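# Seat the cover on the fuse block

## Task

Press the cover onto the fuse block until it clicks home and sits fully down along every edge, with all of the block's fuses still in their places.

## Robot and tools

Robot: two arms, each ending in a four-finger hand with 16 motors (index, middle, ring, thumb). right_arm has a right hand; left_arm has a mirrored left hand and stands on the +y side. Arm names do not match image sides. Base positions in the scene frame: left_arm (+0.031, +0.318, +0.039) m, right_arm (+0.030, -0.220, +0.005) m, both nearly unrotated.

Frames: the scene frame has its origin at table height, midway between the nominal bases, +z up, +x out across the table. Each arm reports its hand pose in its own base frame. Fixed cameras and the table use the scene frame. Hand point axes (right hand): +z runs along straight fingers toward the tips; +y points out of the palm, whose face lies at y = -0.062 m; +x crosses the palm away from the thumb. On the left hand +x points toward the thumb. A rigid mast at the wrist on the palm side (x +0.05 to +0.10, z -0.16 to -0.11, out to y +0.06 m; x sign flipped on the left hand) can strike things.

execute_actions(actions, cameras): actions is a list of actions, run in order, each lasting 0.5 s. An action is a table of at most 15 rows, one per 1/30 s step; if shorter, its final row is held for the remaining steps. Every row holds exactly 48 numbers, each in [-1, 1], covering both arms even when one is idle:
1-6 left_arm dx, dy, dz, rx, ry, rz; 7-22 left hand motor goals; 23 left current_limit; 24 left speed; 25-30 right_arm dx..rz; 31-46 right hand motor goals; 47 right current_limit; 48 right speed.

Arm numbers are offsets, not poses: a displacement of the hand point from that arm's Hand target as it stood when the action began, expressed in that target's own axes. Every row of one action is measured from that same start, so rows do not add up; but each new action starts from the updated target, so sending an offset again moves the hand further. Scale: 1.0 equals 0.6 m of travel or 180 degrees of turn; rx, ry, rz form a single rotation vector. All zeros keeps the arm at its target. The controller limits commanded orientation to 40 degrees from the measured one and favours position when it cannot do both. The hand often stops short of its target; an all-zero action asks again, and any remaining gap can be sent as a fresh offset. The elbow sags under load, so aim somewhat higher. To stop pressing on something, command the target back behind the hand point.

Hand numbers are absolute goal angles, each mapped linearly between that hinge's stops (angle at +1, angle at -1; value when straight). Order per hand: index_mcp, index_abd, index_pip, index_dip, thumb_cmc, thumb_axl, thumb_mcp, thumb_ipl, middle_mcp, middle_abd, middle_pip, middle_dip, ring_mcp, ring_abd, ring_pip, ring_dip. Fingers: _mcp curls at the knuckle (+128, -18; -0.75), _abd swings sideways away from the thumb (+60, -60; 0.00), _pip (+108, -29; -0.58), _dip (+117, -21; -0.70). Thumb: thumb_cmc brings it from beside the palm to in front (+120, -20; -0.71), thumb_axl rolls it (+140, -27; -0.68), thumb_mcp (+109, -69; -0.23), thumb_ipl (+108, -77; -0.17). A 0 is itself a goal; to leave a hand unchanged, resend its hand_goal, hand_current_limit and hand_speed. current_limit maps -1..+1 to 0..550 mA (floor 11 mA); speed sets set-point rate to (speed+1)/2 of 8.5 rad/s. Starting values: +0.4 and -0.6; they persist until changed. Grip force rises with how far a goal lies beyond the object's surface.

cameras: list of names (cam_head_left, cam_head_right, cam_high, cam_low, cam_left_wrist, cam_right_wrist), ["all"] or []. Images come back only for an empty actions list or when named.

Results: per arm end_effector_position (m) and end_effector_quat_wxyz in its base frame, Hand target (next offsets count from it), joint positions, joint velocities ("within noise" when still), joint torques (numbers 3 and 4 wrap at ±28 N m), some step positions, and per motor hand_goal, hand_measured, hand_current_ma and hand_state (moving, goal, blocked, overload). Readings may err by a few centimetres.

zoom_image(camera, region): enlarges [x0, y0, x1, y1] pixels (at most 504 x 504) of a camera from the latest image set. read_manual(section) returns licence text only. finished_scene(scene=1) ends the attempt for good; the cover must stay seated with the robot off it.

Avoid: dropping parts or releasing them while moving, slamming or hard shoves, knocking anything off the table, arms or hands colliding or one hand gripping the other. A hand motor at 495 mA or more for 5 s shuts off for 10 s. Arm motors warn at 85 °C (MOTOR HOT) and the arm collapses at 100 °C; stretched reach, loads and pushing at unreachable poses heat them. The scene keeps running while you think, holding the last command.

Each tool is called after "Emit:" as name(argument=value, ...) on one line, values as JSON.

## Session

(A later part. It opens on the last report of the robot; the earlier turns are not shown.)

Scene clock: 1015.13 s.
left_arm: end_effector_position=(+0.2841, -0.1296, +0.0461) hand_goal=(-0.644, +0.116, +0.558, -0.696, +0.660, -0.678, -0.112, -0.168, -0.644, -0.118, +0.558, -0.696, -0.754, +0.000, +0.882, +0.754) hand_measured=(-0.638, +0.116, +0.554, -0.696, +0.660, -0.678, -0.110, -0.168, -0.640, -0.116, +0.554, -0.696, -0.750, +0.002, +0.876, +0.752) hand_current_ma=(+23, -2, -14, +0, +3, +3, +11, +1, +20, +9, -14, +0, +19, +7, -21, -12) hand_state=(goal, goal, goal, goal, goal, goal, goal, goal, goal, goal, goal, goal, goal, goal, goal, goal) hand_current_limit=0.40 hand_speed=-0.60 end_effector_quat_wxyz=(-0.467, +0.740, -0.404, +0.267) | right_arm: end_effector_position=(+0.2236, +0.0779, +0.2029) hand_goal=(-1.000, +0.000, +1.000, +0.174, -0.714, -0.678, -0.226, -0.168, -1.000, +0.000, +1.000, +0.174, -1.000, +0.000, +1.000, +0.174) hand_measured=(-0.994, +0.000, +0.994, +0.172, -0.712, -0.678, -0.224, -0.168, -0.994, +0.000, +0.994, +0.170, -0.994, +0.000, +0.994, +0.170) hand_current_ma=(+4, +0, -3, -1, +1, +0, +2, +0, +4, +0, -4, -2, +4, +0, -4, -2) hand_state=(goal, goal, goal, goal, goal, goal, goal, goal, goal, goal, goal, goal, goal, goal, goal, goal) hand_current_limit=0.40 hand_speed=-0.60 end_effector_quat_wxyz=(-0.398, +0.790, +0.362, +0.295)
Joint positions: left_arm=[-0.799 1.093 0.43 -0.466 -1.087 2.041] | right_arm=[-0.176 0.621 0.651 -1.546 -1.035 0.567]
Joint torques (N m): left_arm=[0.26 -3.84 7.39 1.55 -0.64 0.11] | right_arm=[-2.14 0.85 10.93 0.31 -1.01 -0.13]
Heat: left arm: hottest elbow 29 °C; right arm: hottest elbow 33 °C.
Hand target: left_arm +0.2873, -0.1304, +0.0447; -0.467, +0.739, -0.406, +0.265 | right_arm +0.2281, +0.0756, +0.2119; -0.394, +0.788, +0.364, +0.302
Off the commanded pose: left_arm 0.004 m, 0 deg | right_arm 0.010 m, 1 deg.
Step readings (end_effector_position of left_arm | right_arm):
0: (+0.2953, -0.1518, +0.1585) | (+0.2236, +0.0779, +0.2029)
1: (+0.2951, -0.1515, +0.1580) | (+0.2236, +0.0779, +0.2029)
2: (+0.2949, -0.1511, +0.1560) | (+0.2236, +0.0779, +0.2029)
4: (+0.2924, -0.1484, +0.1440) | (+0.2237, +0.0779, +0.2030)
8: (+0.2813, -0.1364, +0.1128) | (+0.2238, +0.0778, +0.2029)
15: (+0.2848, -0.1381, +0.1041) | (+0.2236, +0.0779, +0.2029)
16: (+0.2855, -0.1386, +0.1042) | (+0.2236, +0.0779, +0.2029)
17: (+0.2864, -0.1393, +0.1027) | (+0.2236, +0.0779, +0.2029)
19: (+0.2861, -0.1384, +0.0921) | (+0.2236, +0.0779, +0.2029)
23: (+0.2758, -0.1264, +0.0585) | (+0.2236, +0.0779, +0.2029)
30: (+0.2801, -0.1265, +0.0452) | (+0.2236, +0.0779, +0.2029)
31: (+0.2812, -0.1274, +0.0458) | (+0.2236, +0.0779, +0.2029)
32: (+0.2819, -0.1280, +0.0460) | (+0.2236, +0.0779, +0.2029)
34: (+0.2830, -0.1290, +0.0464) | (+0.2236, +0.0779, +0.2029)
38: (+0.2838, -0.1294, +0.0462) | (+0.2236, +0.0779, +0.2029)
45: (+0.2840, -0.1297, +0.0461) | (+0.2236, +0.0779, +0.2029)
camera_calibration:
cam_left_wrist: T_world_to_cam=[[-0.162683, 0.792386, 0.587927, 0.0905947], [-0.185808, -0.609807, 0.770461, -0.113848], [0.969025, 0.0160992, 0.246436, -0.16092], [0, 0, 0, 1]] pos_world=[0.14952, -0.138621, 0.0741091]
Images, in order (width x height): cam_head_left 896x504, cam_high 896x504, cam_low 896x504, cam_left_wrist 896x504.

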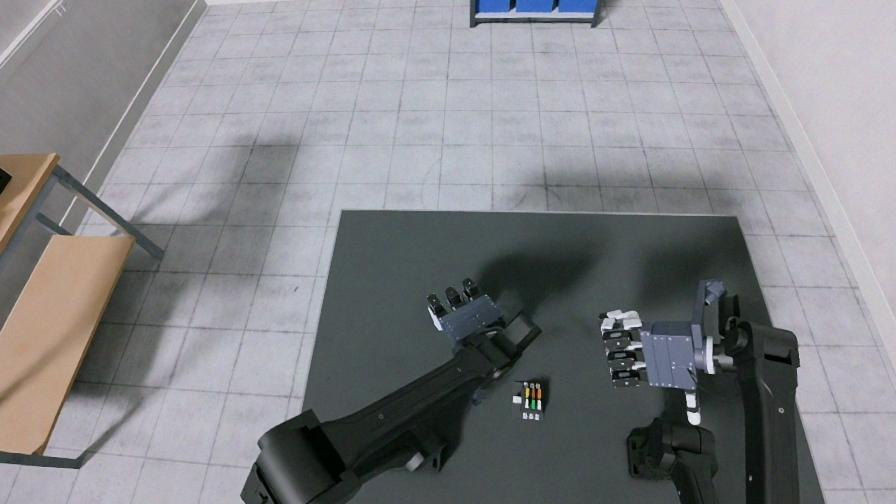

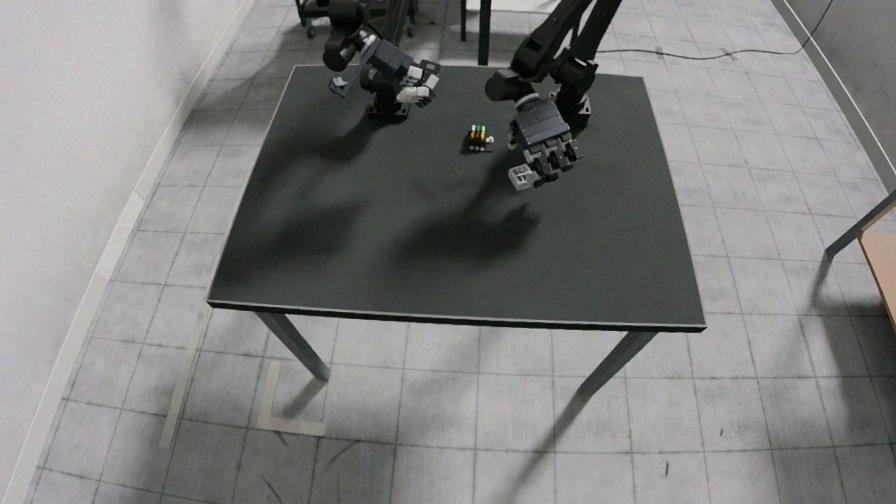

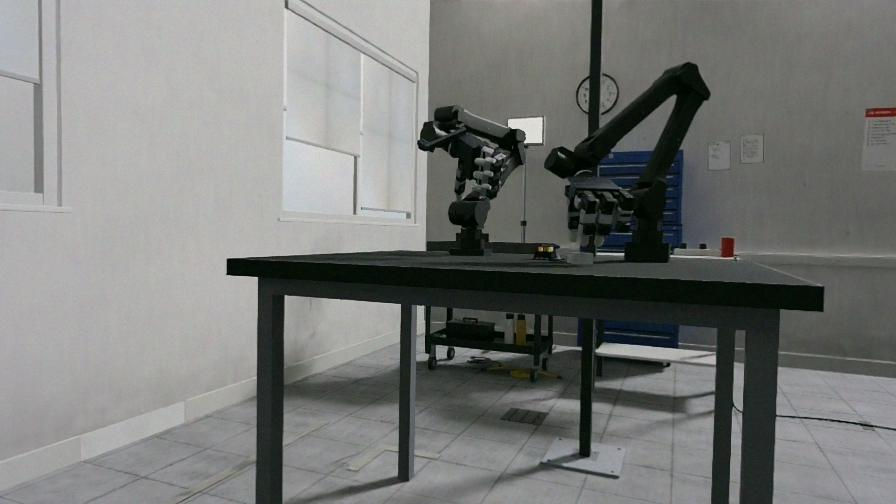

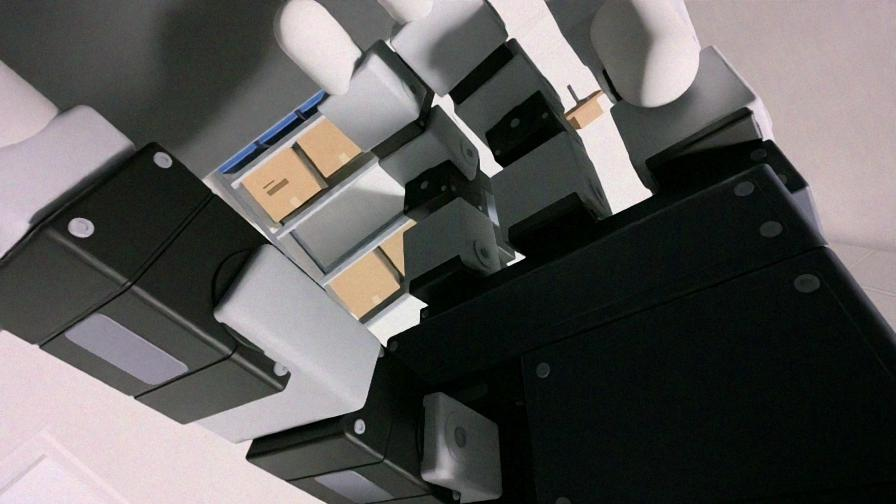

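Emit:
execute_actions(actions=[[[0.0148,0.0543,0.0311,0,0,0,-0.644,0.117,0.558,-0.696,0.66,-0.678,-0.112,-0.168,-0.644,-0.117,0.558,-0.696,-0.754,0,0.883,0.754,0.4,-0.6,0,0,0,0,0,0,-1,0,1,0.174,-0.714,-0.678,-0.226,-0.168,-1,0,1,0.174,-1,0,1,0.174,0.4,-0.6]],[[0,0,0,0,0,0,-0.644,0.117,0.558,-0.696,0.66,-0.678,-0.112,-0.168,-0.644,-0.117,0.558,-0.696,-0.754,0,0.883,0.754,0.4,-0.6,0,0,0,0,0,0,-1,0,1,0.174,-0.714,-0.678,-0.226,-0.168,-1,0,1,0.174,-1,0,1,0.174,0.4,-0.6]]], cameras=["cam_high","cam_low","cam_left_wrist"])

Emit:
zoom_image(camera="cam_high", region=[460, 80, 600, 220])

Emit:
zoom_image(camera="cam_low", region=[520, 190, 640, 280])

Scene clock: 1094.97 s.
left_arm: end_effector_position=(+0.2926, -0.1372, +0.0102) hand_goal=(-0.644, +0.116, +0.558, -0.696, +0.660, -0.678, -0.112, -0.168, -0.644, -0.118, +0.558, -0.696, -0.754, +0.000, +0.882, +0.754) hand_measured=(-0.638, +0.116, +0.554, -0.696, +0.660, -0.678, -0.110, -0.168, -0.640, -0.116, +0.554, -0.696, -0.750, +0.002, +0.876, +0.752) hand_current_ma=(+23, -2, -14, +0, +3, +3, +11, +1, +20, +9, -14, +0, +19, +7, -21, -12) hand_state=(goal, goal, goal, goal, goal, goal, goal, goal, goal, goal, goal, goal, goal, goal, goal, goal) hand_current_limit=0.40 hand_speed=-0.60 end_effector_quat_wxyz=(-0.467, +0.740, -0.403, +0.269) | right_arm: end_effector_position=(+0.2236, +0.0779, +0.2029) hand_goal=(-1.000, +0.000, +1.000, +0.174, -0.714, -0.678, -0.226, -0.168, -1.000, +0.000, +1.000, +0.174, -1.000, +0.000, +1.000, +0.174) hand_measured=(-0.994, +0.000, +0.994, +0.172, -0.712, -0.678, -0.224, -0.168, -0.994, +0.000, +0.994, +0.170, -0.994, +0.000, +0.994, +0.170) hand_current_ma=(+4, +0, -3, -1, +1, +0, +2, +0, +4, +0, -4, -2, +4, +0, -4, -2) hand_state=(goal, goal, goal, goal, goal, goal, goal, goal, goal, goal, goal, goal, goal, goal, goal, goal) hand_current_limit=0.40 hand_speed=-0.60 end_effector_quat_wxyz=(-0.398, +0.790, +0.362, +0.295)
Joint positions: left_arm=[-0.796 1.243 0.403 -0.28 -1.085 2.048] | right_arm=[-0.176 0.621 0.651 -1.546 -1.035 0.567]
Joint torques (N m): left_arm=[0.21 -4.66 6.27 1.57 -0.63 0.09] | right_arm=[-2.2 0.85 10.92 0.36 -1.01 -0.12]
Heat: left arm: hottest elbow 29 °C; right arm: hottest elbow 33 °C.
Hand target: left_arm +0.2948, -0.1367, +0.0073; -0.467, +0.739, -0.406, +0.265 | right_arm +0.2281, +0.0756, +0.2119; -0.394, +0.788, +0.364, +0.302
Off the commanded pose: left_arm 0.004 m, 1 deg | right_arm 0.010 m, 1 deg.
Step readings (end_effector_position of left_arm | right_arm):
0: (+0.2841, -0.1296, +0.0461) | (+0.2236, +0.0779, +0.2029)
1: (+0.2843, -0.1298, +0.0460) | (+0.2236, +0.0779, +0.2029)
2: (+0.2852, -0.1308, +0.0451) | (+0.2236, +0.0779, +0.2029)
4: (+0.2881, -0.1337, +0.0387) | (+0.2236, +0.0779, +0.2029)
8: (+0.2873, -0.1330, +0.0182) | (+0.2236, +0.0779, +0.2029)
15: (+0.2904, -0.1357, +0.0096) | (+0.2236, +0.0779, +0.2029)
16: (+0.2910, -0.1362, +0.0099) | (+0.2236, +0.0779, +0.2029)
17: (+0.2916, -0.1366, +0.0102) | (+0.2236, +0.0779, +0.2029)
19: (+0.2923, -0.1370, +0.0105) | (+0.2236, +0.0779, +0.2029)
23: (+0.2926, -0.1371, +0.0104) | (+0.2236, +0.0779, +0.2029)
30: (+0.2927, -0.1373, +0.0102) | (+0.2236, +0.0779, +0.2029)
camera_calibration:
cam_left_wrist: T_world_to_cam=[[-0.163289, 0.793696, 0.585989, 0.119507], [-0.187529, -0.608102, 0.771391, -0.0885428], [0.968591, 0.0160699, 0.248138, -0.160141], [0, 0, 0, 1]] pos_world=[0.158021, -0.146122, 0.0380085]
Images, in order (width x height): cam_high 896x504, cam_low 896x504, cam_left_wrist 896x504.

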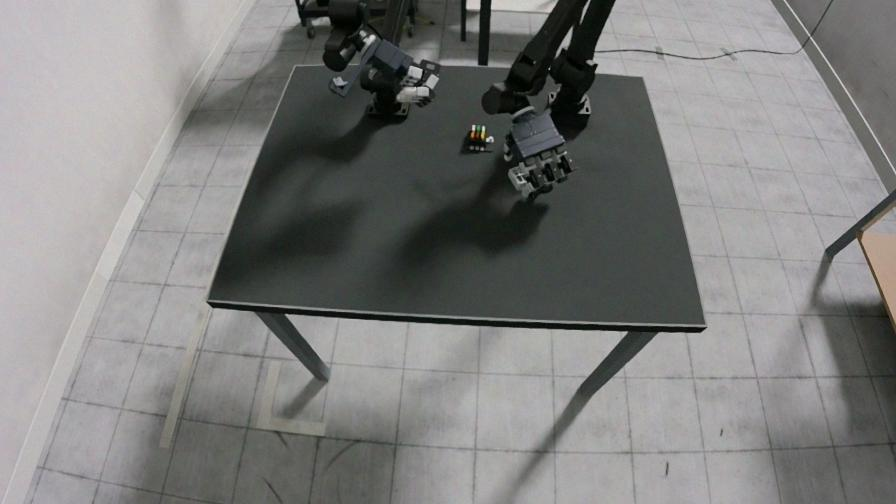

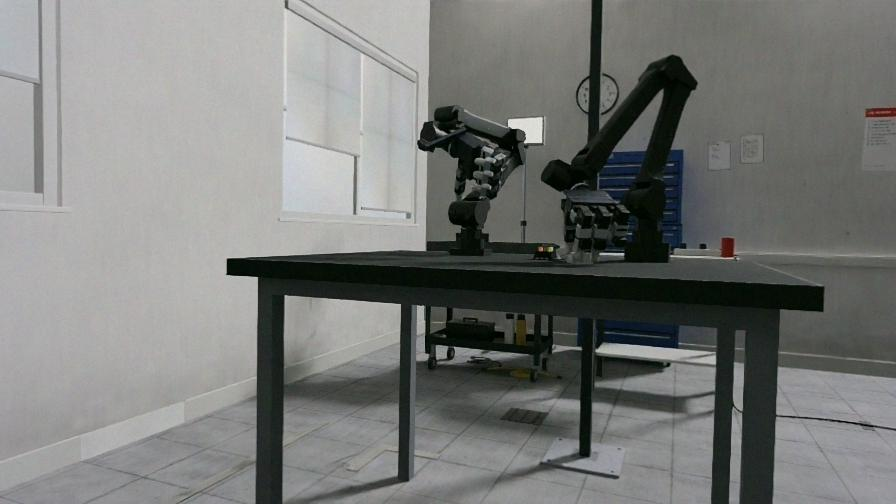

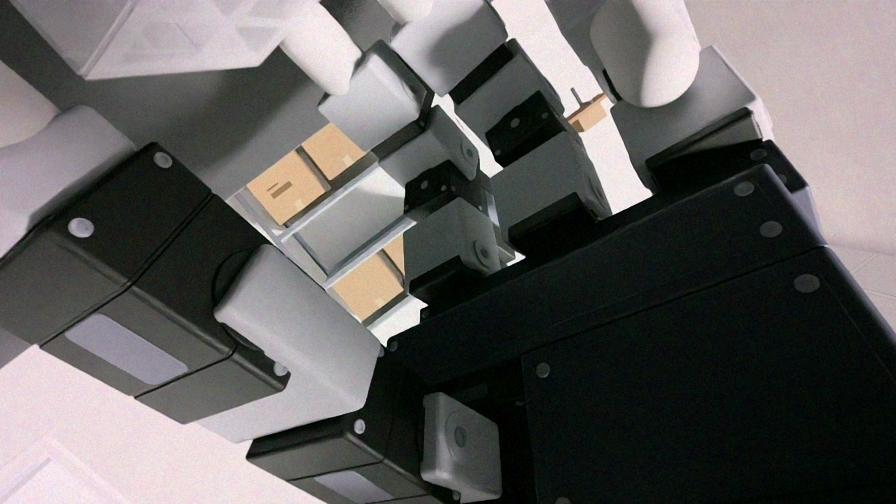

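Scaled by 3.600 from the camera's 896x504 image, which has a finer 1280x720 frame.

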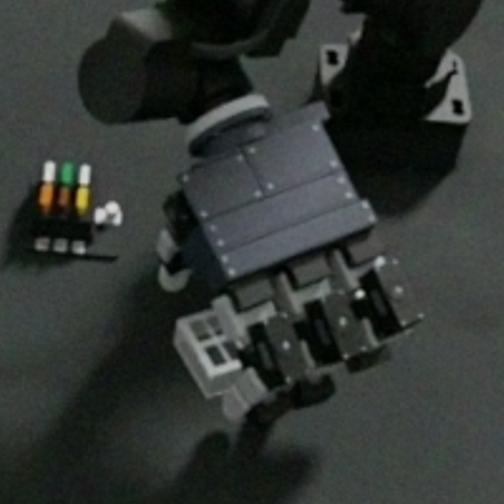

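Scaled by 4.200 from the camera's 896x504 image, which has a finer 1280x720 frame.

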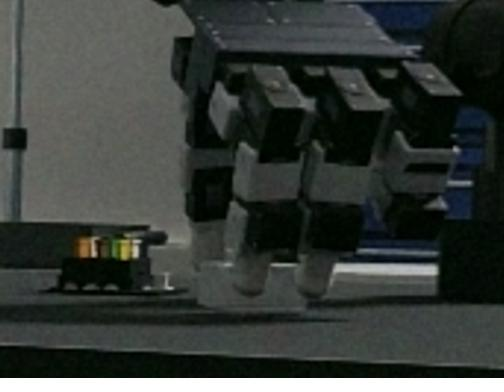

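Emit:
execute_actions(actions=[[[0.0067,0,0,0,0,0,-0.644,0.117,0.558,-0.696,0.66,-0.678,-0.112,-0.168,-0.644,-0.117,0.558,-0.696,-0.754,0,0.883,0.754,0.4,-0.8,0,0,0,0,0,0,-1,0,1,0.174,-0.714,-0.678,-0.226,-0.168,-1,0,1,0.174,-1,0,1,0.174,0.4,-0.6]],[[0,0,0,0,0,0,-0.41,0.117,0.558,-0.696,0.66,-0.678,0.08,-0.168,-0.41,-0.117,0.558,-0.696,-0.754,0,0.883,0.754,0.4,-0.8,0,0,0,0,0,0,-1,0,1,0.174,-0.714,-0.678,-0.226,-0.168,-1,0,1,0.174,-1,0,1,0.174,0.4,-0.6]]], cameras=["cam_high","cam_low","cam_left_wrist","cam_right_wrist"])

Emit:
zoom_image(camera="cam_high", region=[480, 120, 580, 220])

Emit:
zoom_image(camera="cam_low", region=[540, 220, 620, 280])

Scene clock: 1145.30 s.
left_arm: end_effector_position=(+0.2915, -0.1361, +0.0067) hand_goal=(-0.410, +0.116, +0.558, -0.696, +0.660, -0.678, +0.080, -0.168, -0.410, -0.118, +0.558, -0.696, -0.754, +0.000, +0.882, +0.754) hand_measured=(-0.444, +0.116, +0.550, -0.698, +0.660, -0.678, +0.038, -0.180, -0.444, -0.116, +0.550, -0.698, -0.750, +0.002, +0.876, +0.752) hand_current_ma=(-168, -3, -37, -10, -2, +3, -257, -68, -160, +9, -37, -12, +19, +7, -21, -12) hand_state=(blocked, goal, goal, goal, goal, goal, blocked, goal, blocked, goal, goal, goal, goal, goal, goal, goal) hand_current_limit=0.40 hand_speed=-0.80 end_effector_quat_wxyz=(-0.468, +0.739, -0.407, +0.263) | right_arm: end_effector_position=(+0.2236, +0.0779, +0.2029) hand_goal=(-1.000, +0.000, +1.000, +0.174, -0.714, -0.678, -0.226, -0.168, -1.000, +0.000, +1.000, +0.174, -1.000, +0.000, +1.000, +0.174) hand_measured=(-0.994, +0.000, +0.994, +0.172, -0.712, -0.678, -0.224, -0.168, -0.994, +0.000, +0.994, +0.170, -0.994, +0.000, +0.994, +0.170) hand_current_ma=(+4, +0, -3, -1, +1, +0, +2, +0, +4, +0, -4, -2, +4, +0, -4, -2) hand_state=(goal, goal, goal, goal, goal, goal, goal, goal, goal, goal, goal, goal, goal, goal, goal, goal) hand_current_limit=0.40 hand_speed=-0.60 end_effector_quat_wxyz=(-0.398, +0.790, +0.362, +0.295)
Joint positions: left_arm=[-0.796 1.256 0.403 -0.28 -1.085 2.049] | right_arm=[-0.176 0.621 0.651 -1.546 -1.035 0.567]
Joint torques (N m): left_arm=[-0.03 -4.78 6.98 1.4 -0.68 0.04] | right_arm=[-2.14 0.79 10.92 0.34 -1.01 -0.12]
Heat: left arm: hottest elbow 28 °C; right arm: hottest elbow 33 °C.
Hand target: left_arm +0.2969, -0.1401, +0.0074; -0.467, +0.739, -0.406, +0.265 | right_arm +0.2281, +0.0756, +0.2119; -0.394, +0.788, +0.364, +0.302
Off the commanded pose: left_arm 0.007 m, 0 deg | right_arm 0.010 m, 1 deg.
Step readings (end_effector_position of left_arm | right_arm):
0: (+0.2926, -0.1372, +0.0102) | (+0.2236, +0.0779, +0.2029)
1: (+0.2926, -0.1372, +0.0102) | (+0.2236, +0.0779, +0.2029)
2: (+0.2926, -0.1372, +0.0101) | (+0.2236, +0.0779, +0.2029)
4: (+0.2923, -0.1369, +0.0091) | (+0.2236, +0.0779, +0.2029)
8: (+0.2916, -0.1362, +0.0070) | (+0.2236, +0.0779, +0.2029)
15: (+0.2915, -0.1361, +0.0067) | (+0.2236, +0.0779, +0.2029)
16: (+0.2915, -0.1361, +0.0067) | (+0.2236, +0.0779, +0.2029)
17: (+0.2915, -0.1361, +0.0067) | (+0.2236, +0.0779, +0.2029)
19: (+0.2915, -0.1361, +0.0067) | (+0.2236, +0.0779, +0.2029)
23: (+0.2916, -0.1362, +0.0067) | (+0.2236, +0.0779, +0.2029)
30: (+0.2915, -0.1361, +0.0067) | (+0.2236, +0.0779, +0.2029)
camera_calibration:
cam_left_wrist: T_world_to_cam=[[-0.157883, 0.788259, 0.594744, 0.11811], [-0.180701, -0.615191, 0.76739, -0.0882547], [0.970783, 0.0136869, 0.239567, -0.159166], [0, 0, 0, 1]] pos_world=[0.157216, -0.145216, 0.0356117]
cam_right_wrist: T_world_to_cam=[[0.045145, -0.485282, -0.873191, 0.246755], [-0.805347, -0.534861, 0.255616, 0.121888], [-0.591082, 0.691682, -0.414967, 0.283825], [0, 0, 0, 1]] pos_world=[0.254787, -0.0113776, 0.302086]
Images, in order (width x height): cam_high 896x504, cam_low 896x504, cam_left_wrist 896x504, cam_right_wrist 896x504.

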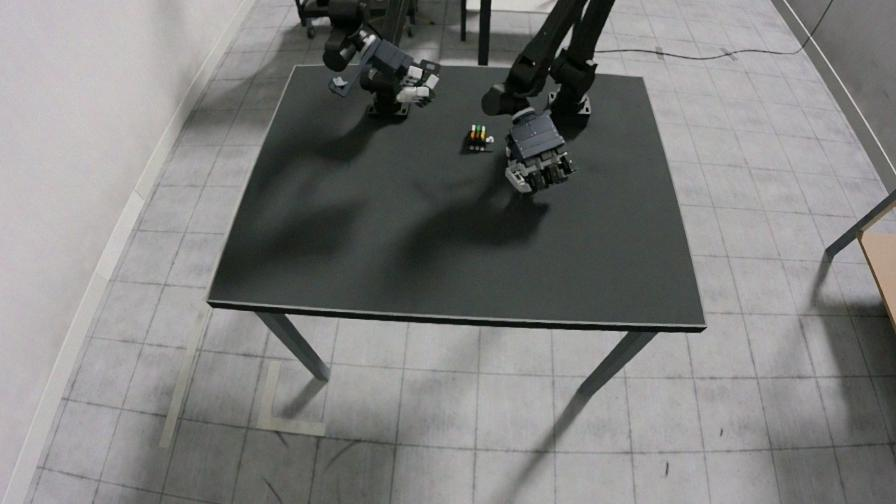

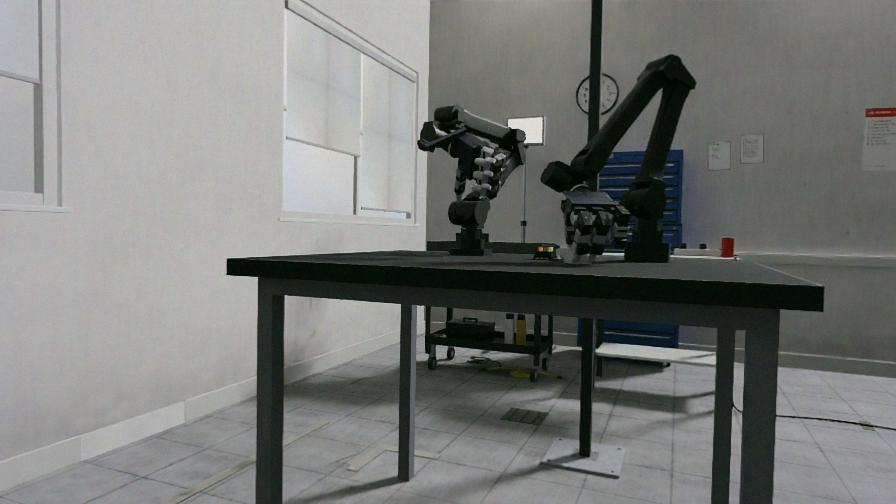

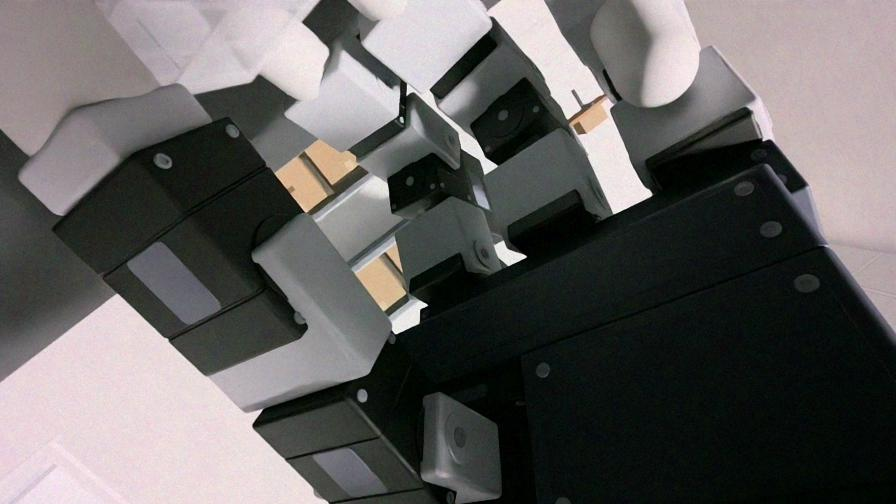

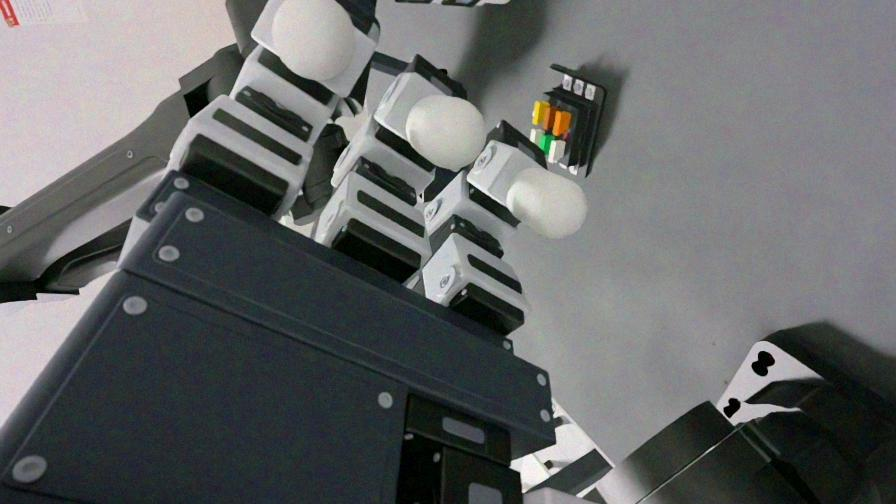

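Scaled by 5.040 from the camera's 896x504 image, which has a finer 1280x720 frame.

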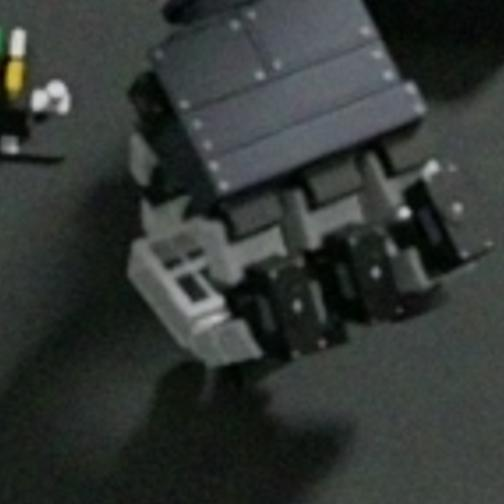

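Scaled by 6.300 from the camera's 896x504 image, which has a finer 1280x720 frame.

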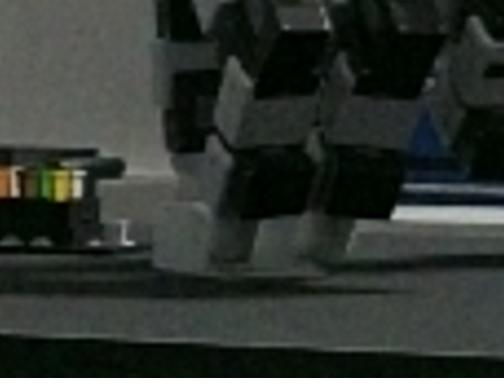

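Emit:
execute_actions(actions=[[[0,0,0,0,0,0,-0.6,0.18,0.558,-0.696,0.66,-0.678,-0.09,-0.168,-0.6,-0.18,0.558,-0.696,-0.754,0,0.883,0.754,0.4,-0.6,0,0,0,0,0,0,-1,0,1,0.174,-0.714,-0.678,-0.226,-0.168,-1,0,1,0.174,-1,0,1,0.174,0.4,-0.6]],[[0.005,-0.005,0,0,0,0,-0.6,0.18,0.558,-0.696,0.66,-0.678,-0.09,-0.168,-0.6,-0.18,0.558,-0.696,-0.754,0,0.883,0.754,0.4,-0.6,0,0,0,0,0,0,-1,0,1,0.174,-0.714,-0.678,-0.226,-0.168,-1,0,1,0.174,-1,0,1,0.174,0.4,-0.6]],[[0,0,0,0,0,0,-0.6,0.18,0.558,-0.696,0.66,-0.678,-0.09,-0.168,-0.6,-0.18,0.558,-0.696,-0.754,0,0.883,0.754,0.4,-0.6,0,0,0,0,0,0,-1,0,1,0.174,-0.714,-0.678,-0.226,-0.168,-1,0,1,0.174,-1,0,1,0.174,0.4,-0.6]]], cameras=["cam_high","cam_low","cam_left_wrist"])

Emit:
zoom_image(camera="cam_high", region=[480, 120, 580, 220])

Emit:
zoom_image(camera="cam_low", region=[540, 220, 620, 280])

Scene clock: 1177.13 s.
left_arm: end_effector_position=(+0.2915, -0.1361, +0.0066) hand_goal=(-0.600, +0.180, +0.558, -0.696, +0.660, -0.678, -0.090, -0.168, -0.600, -0.180, +0.558, -0.696, -0.754, +0.000, +0.882, +0.754) hand_measured=(-0.586, +0.176, +0.554, -0.698, +0.660, -0.678, -0.086, -0.170, -0.588, -0.176, +0.554, -0.698, -0.750, +0.002, +0.876, +0.752) hand_current_ma=(+65, -14, -18, -10, -2, +3, +22, -10, +58, +13, -17, -12, +19, +7, -21, -12) hand_state=(goal, goal, goal, goal, goal, goal, goal, goal, goal, goal, goal, goal, goal, goal, goal, goal) hand_current_limit=0.40 hand_speed=-0.60 end_effector_quat_wxyz=(-0.468, +0.739, -0.407, +0.263) | right_arm: end_effector_position=(+0.2236, +0.0779, +0.2029) hand_goal=(-1.000, +0.000, +1.000, +0.174, -0.714, -0.678, -0.226, -0.168, -1.000, +0.000, +1.000, +0.174, -1.000, +0.000, +1.000, +0.174) hand_measured=(-0.994, +0.000, +0.994, +0.172, -0.712, -0.678, -0.224, -0.168, -0.994, +0.000, +0.994, +0.170, -0.994, +0.000, +0.994, +0.170) hand_current_ma=(+4, +0, -3, -1, +1, +0, +2, +0, +4, +0, -4, -2, +4, +0, -4, -2) hand_state=(goal, goal, goal, goal, goal, goal, goal, goal, goal, goal, goal, goal, goal, goal, goal, goal) hand_current_limit=0.40 hand_speed=-0.60 end_effector_quat_wxyz=(-0.398, +0.790, +0.362, +0.295)
Joint positions: left_arm=[-0.796 1.256 0.403 -0.28 -1.085 2.049] | right_arm=[-0.176 0.621 0.651 -1.546 -1.035 0.567]
Joint torques (N m): left_arm=[0.09 -4.78 7.73 1.11 -0.66 0.08] | right_arm=[-2.08 0.85 10.92 0.34 -1.01 -0.12]
Heat: left arm: hottest elbow 28 °C; right arm: hottest elbow 33 °C.
Hand target: left_arm +0.2995, -0.1419, +0.0101; -0.467, +0.739, -0.406, +0.265 | right_arm +0.2281, +0.0756, +0.2119; -0.394, +0.788, +0.364, +0.302
Off the commanded pose: left_arm 0.011 m, 0 deg | right_arm 0.010 m, 1 deg.
Step readings (end_effector_position of left_arm | right_arm):
0: (+0.2915, -0.1361, +0.0067) | (+0.2236, +0.0779, +0.2029)
1: (+0.2915, -0.1361, +0.0067) | (+0.2236, +0.0779, +0.2029)
2: (+0.2915, -0.1361, +0.0067) | (+0.2236, +0.0779, +0.2029)
4: (+0.2915, -0.1361, +0.0066) | (+0.2236, +0.0779, +0.2029)
8: (+0.2915, -0.1361, +0.0066) | (+0.2236, +0.0779, +0.2029)
15: (+0.2915, -0.1361, +0.0066) | (+0.2236, +0.0779, +0.2029)
16: (+0.2915, -0.1361, +0.0066) | (+0.2236, +0.0779, +0.2029)
17: (+0.2915, -0.1361, +0.0066) | (+0.2236, +0.0779, +0.2029)
19: (+0.2915, -0.1361, +0.0066) | (+0.2236, +0.0779, +0.2029)
23: (+0.2915, -0.1361, +0.0066) | (+0.2236, +0.0779, +0.2029)
30: (+0.2915, -0.1361, +0.0066) | (+0.2236, +0.0779, +0.2029)
31: (+0.2915, -0.1361, +0.0066) | (+0.2236, +0.0779, +0.2029)
32: (+0.2915, -0.1361, +0.0066) | (+0.2236, +0.0779, +0.2029)
34: (+0.2915, -0.1361, +0.0066) | (+0.2236, +0.0779, +0.2029)
38: (+0.2915, -0.1361, +0.0066) | (+0.2236, +0.0779, +0.2029)
45: (+0.2915, -0.1361, +0.0066) | (+0.2236, +0.0779, +0.2029)
camera_calibration:
cam_left_wrist: T_world_to_cam=[[-0.157742, 0.788097, 0.594997, 0.118098], [-0.180567, -0.615401, 0.767253, -0.0882427], [0.970831, 0.0135914, 0.239378, -0.15906], [0, 0, 0, 1]] pos_world=[0.157115, -0.145216, 0.0355117]
Images, in order (width x height): cam_high 896x504, cam_low 896x504, cam_left_wrist 896x504.

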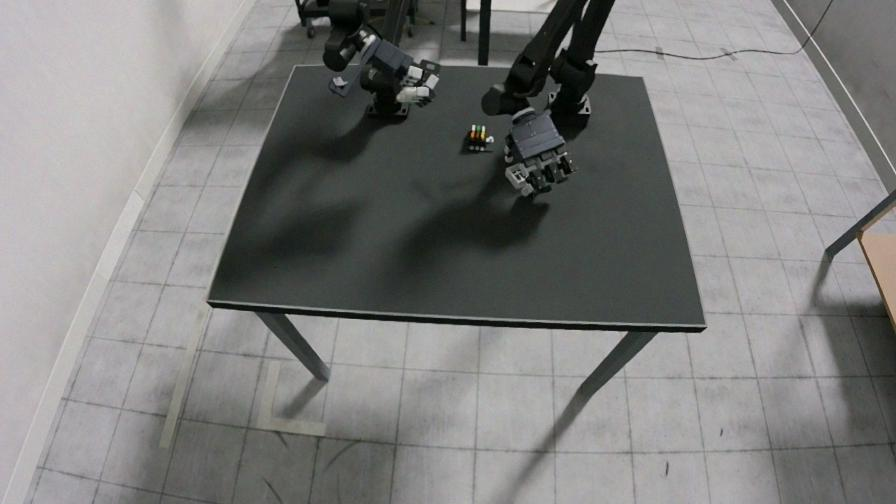

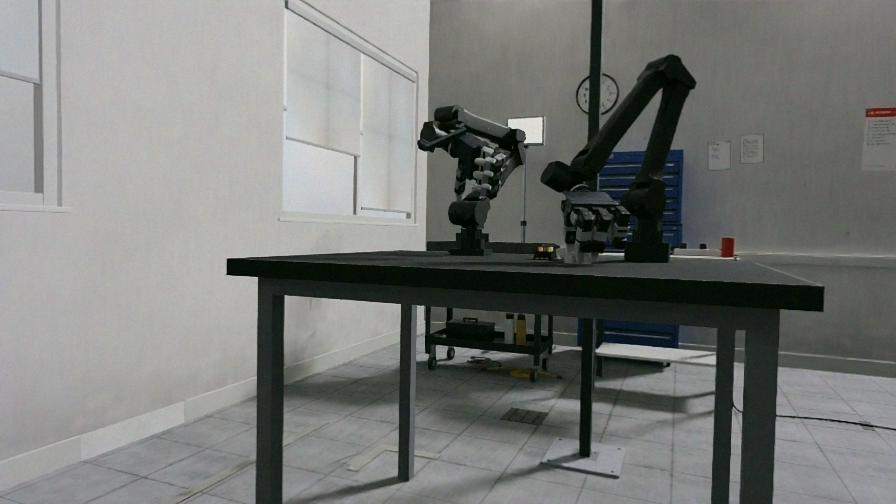

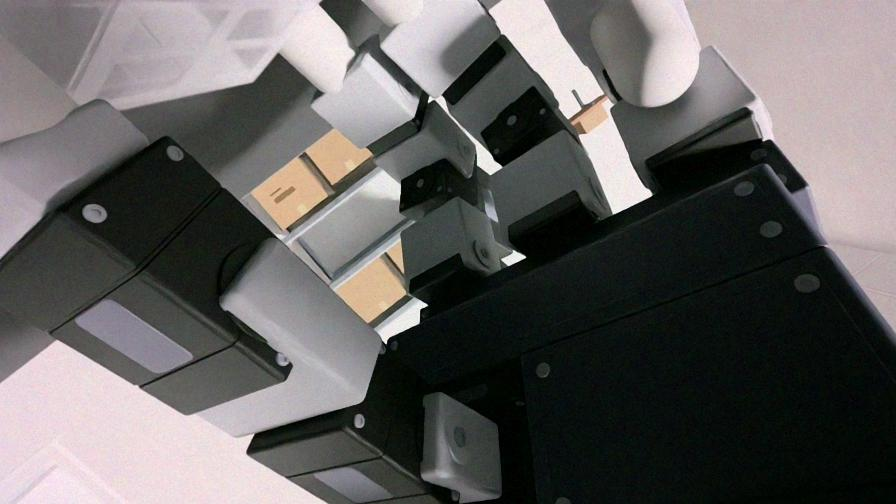

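Scaled by 5.040 from the camera's 896x504 image, which has a finer 1280x720 frame.

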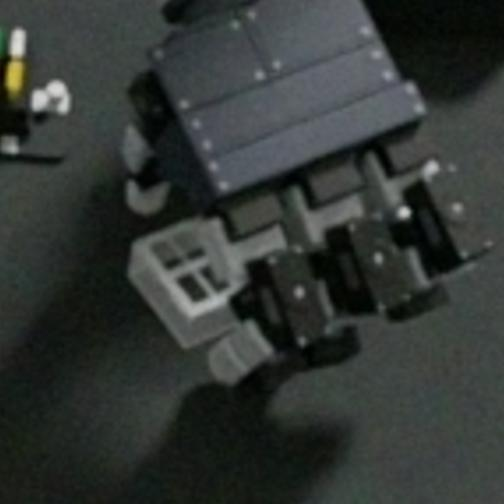

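Scaled by 6.300 from the camera's 896x504 image, which has a finer 1280x720 frame.

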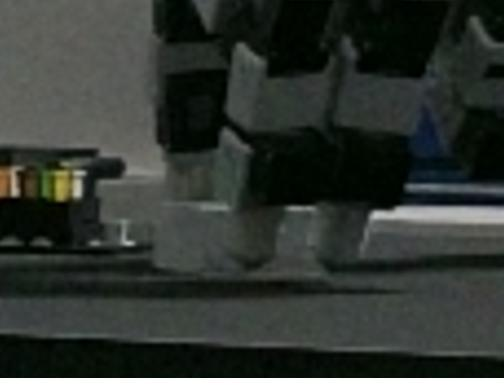

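Emit:
zoom_image(camera="cam_high", region=[500, 155, 540, 200])

Scaled by 11.200 from the camera's 896x504 image, which has a finer 1280x720 frame.

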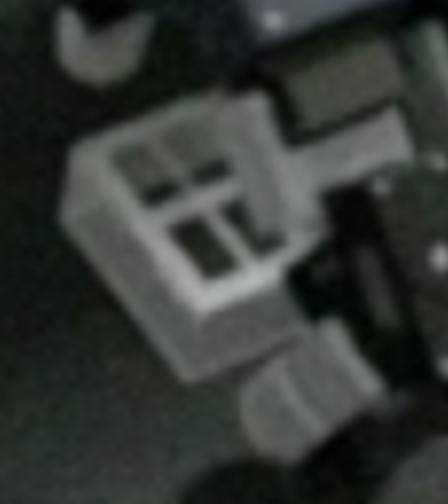

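Emit:
execute_actions(actions=[[[-0.009,0.006,0,0,0,0,-0.41,0.18,0.558,-0.696,0.66,-0.678,0.07,-0.168,-0.41,-0.18,0.558,-0.696,-0.754,0,0.883,0.754,0.4,-0.8,0,0,0,0,0,0,-1,0,1,0.174,-0.714,-0.678,-0.226,-0.168,-1,0,1,0.174,-1,0,1,0.174,0.4,-0.6]],[[0,0,0,0,0,0,-0.37,0.18,0.558,-0.696,0.66,-0.678,0.12,-0.168,-0.37,-0.18,0.558,-0.696,-0.754,0,0.883,0.754,0.4,-0.8,0,0,0,0,0,0,-1,0,1,0.174,-0.714,-0.678,-0.226,-0.168,-1,0,1,0.174,-1,0,1,0.174,0.4,-0.6]]], cameras=["cam_high","cam_low","cam_left_wrist"])

Emit:
zoom_image(camera="cam_high", region=[490, 150, 550, 210])

Emit:
zoom_image(camera="cam_low", region=[540, 220, 620, 280])

Scene clock: 1242.13 s.
left_arm: end_effector_position=(+0.2918, -0.1362, +0.0067) hand_goal=(-0.370, +0.180, +0.558, -0.696, +0.660, -0.678, +0.120, -0.168, -0.370, -0.180, +0.558, -0.696, -0.754, +0.000, +0.882, +0.754) hand_measured=(-0.428, +0.176, +0.544, -0.700, +0.658, -0.678, +0.030, -0.186, -0.426, -0.176, +0.546, -0.702, -0.750, +0.002, +0.876, +0.752) hand_current_ma=(-283, -15, -60, -20, -6, +3, -385, -109, -274, +18, -56, -21, +19, +7, -21, -12) hand_state=(blocked, goal, goal, goal, goal, goal, blocked, goal, blocked, goal, goal, goal, goal, goal, goal, goal) hand_current_limit=0.40 hand_speed=-0.80 end_effector_quat_wxyz=(-0.468, +0.739, -0.406, +0.264) | right_arm: end_effector_position=(+0.2236, +0.0779, +0.2029) hand_goal=(-1.000, +0.000, +1.000, +0.174, -0.714, -0.678, -0.226, -0.168, -1.000, +0.000, +1.000, +0.174, -1.000, +0.000, +1.000, +0.174) hand_measured=(-0.994, +0.000, +0.994, +0.172, -0.712, -0.678, -0.224, -0.168, -0.994, +0.000, +0.994, +0.170, -0.994, +0.000, +0.994, +0.170) hand_current_ma=(+4, +0, -3, -1, +1, +0, +2, +0, +4, +0, -4, -2, +4, +0, -4, -2) hand_state=(goal, goal, goal, goal, goal, goal, goal, goal, goal, goal, goal, goal, goal, goal, goal, goal) hand_current_limit=0.40 hand_speed=-0.60 end_effector_quat_wxyz=(-0.398, +0.790, +0.362, +0.295)
Joint positions: left_arm=[-0.795 1.256 0.403 -0.279 -1.085 2.049] | right_arm=[-0.176 0.621 0.651 -1.546 -1.035 0.567]
Joint torques (N m): left_arm=[0.03 -5.13 6.49 1.47 -0.66 0.06] | right_arm=[-2.2 0.85 10.93 0.35 -1.01 -0.12]
Heat: left arm: hottest elbow 28 °C; right arm: hottest elbow 33 °C.
Hand target: left_arm +0.2955, -0.1381, +0.0068; -0.467, +0.739, -0.406, +0.265 | right_arm +0.2281, +0.0756, +0.2119; -0.394, +0.788, +0.364, +0.302
Off the commanded pose: left_arm 0.004 m, 0 deg | right_arm 0.010 m, 1 deg.
Step readings (end_effector_position of left_arm | right_arm):
0: (+0.2915, -0.1361, +0.0066) | (+0.2236, +0.0779, +0.2029)
1: (+0.2915, -0.1361, +0.0066) | (+0.2236, +0.0779, +0.2029)
2: (+0.2915, -0.1361, +0.0066) | (+0.2236, +0.0779, +0.2029)
4: (+0.2915, -0.1361, +0.0066) | (+0.2236, +0.0779, +0.2029)
8: (+0.2915, -0.1361, +0.0066) | (+0.2236, +0.0779, +0.2029)
15: (+0.2916, -0.1362, +0.0066) | (+0.2236, +0.0779, +0.2029)
16: (+0.2916, -0.1362, +0.0066) | (+0.2236, +0.0779, +0.2029)
17: (+0.2916, -0.1362, +0.0066) | (+0.2236, +0.0779, +0.2029)
19: (+0.2918, -0.1362, +0.0067) | (+0.2236, +0.0779, +0.2029)
23: (+0.2918, -0.1362, +0.0067) | (+0.2236, +0.0779, +0.2029)
30: (+0.2918, -0.1362, +0.0067) | (+0.2236, +0.0779, +0.2029)
camera_calibration:
cam_left_wrist: T_world_to_cam=[[-0.158629, 0.788667, 0.594005, 0.118483], [-0.181149, -0.614657, 0.767712, -0.0880666], [0.970578, 0.0141778, 0.240369, -0.15926], [0, 0, 0, 1]] pos_world=[0.157416, -0.145317, 0.0355114]
Images, in order (width x height): cam_high 896x504, cam_low 896x504, cam_left_wrist 896x504.

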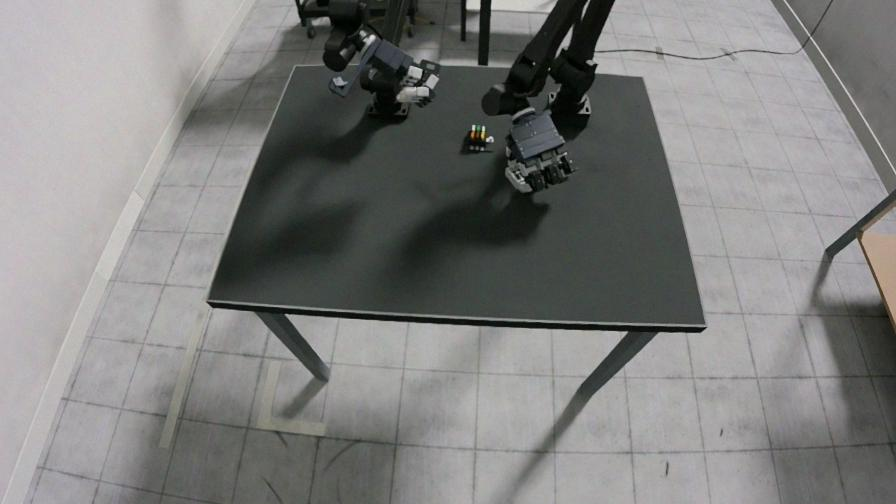

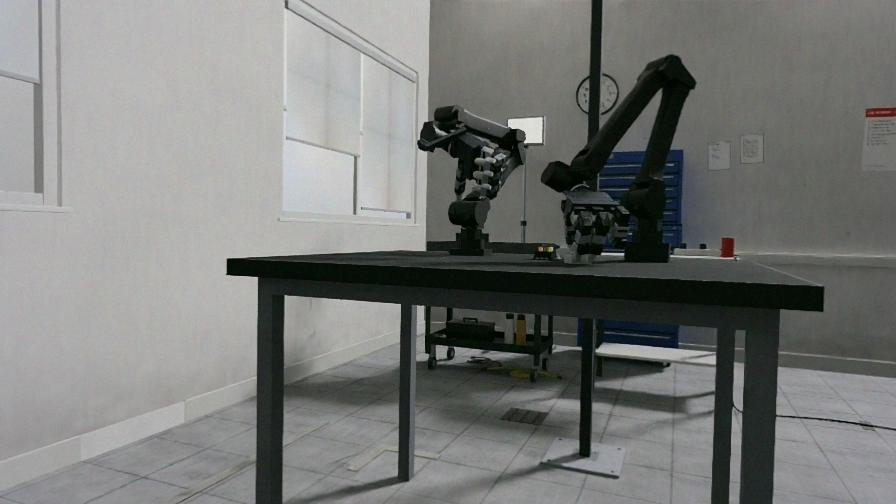

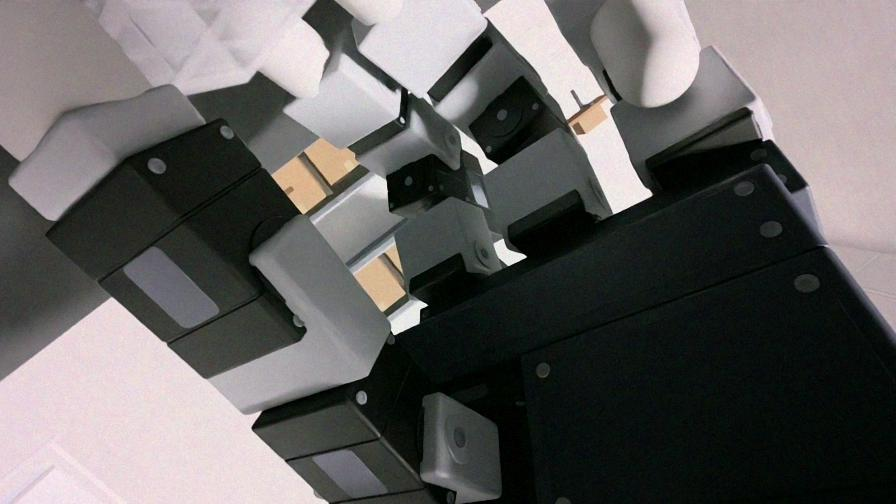

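Scaled by 8.400 from the camera's 896x504 image, which has a finer 1280x720 frame.

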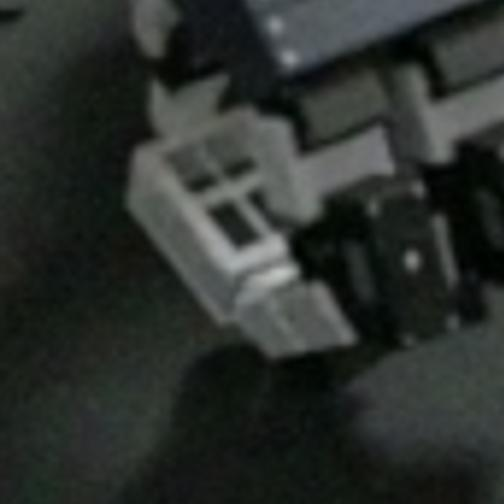

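Scaled by 6.300 from the camera's 896x504 image, which has a finer 1280x720 frame.

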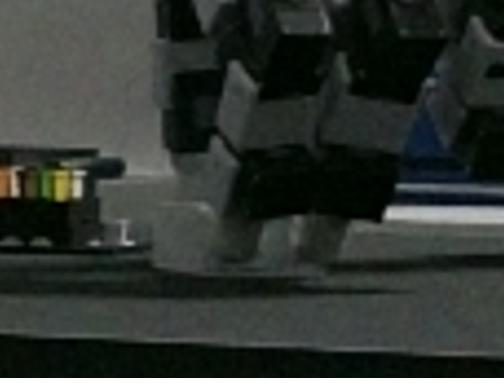

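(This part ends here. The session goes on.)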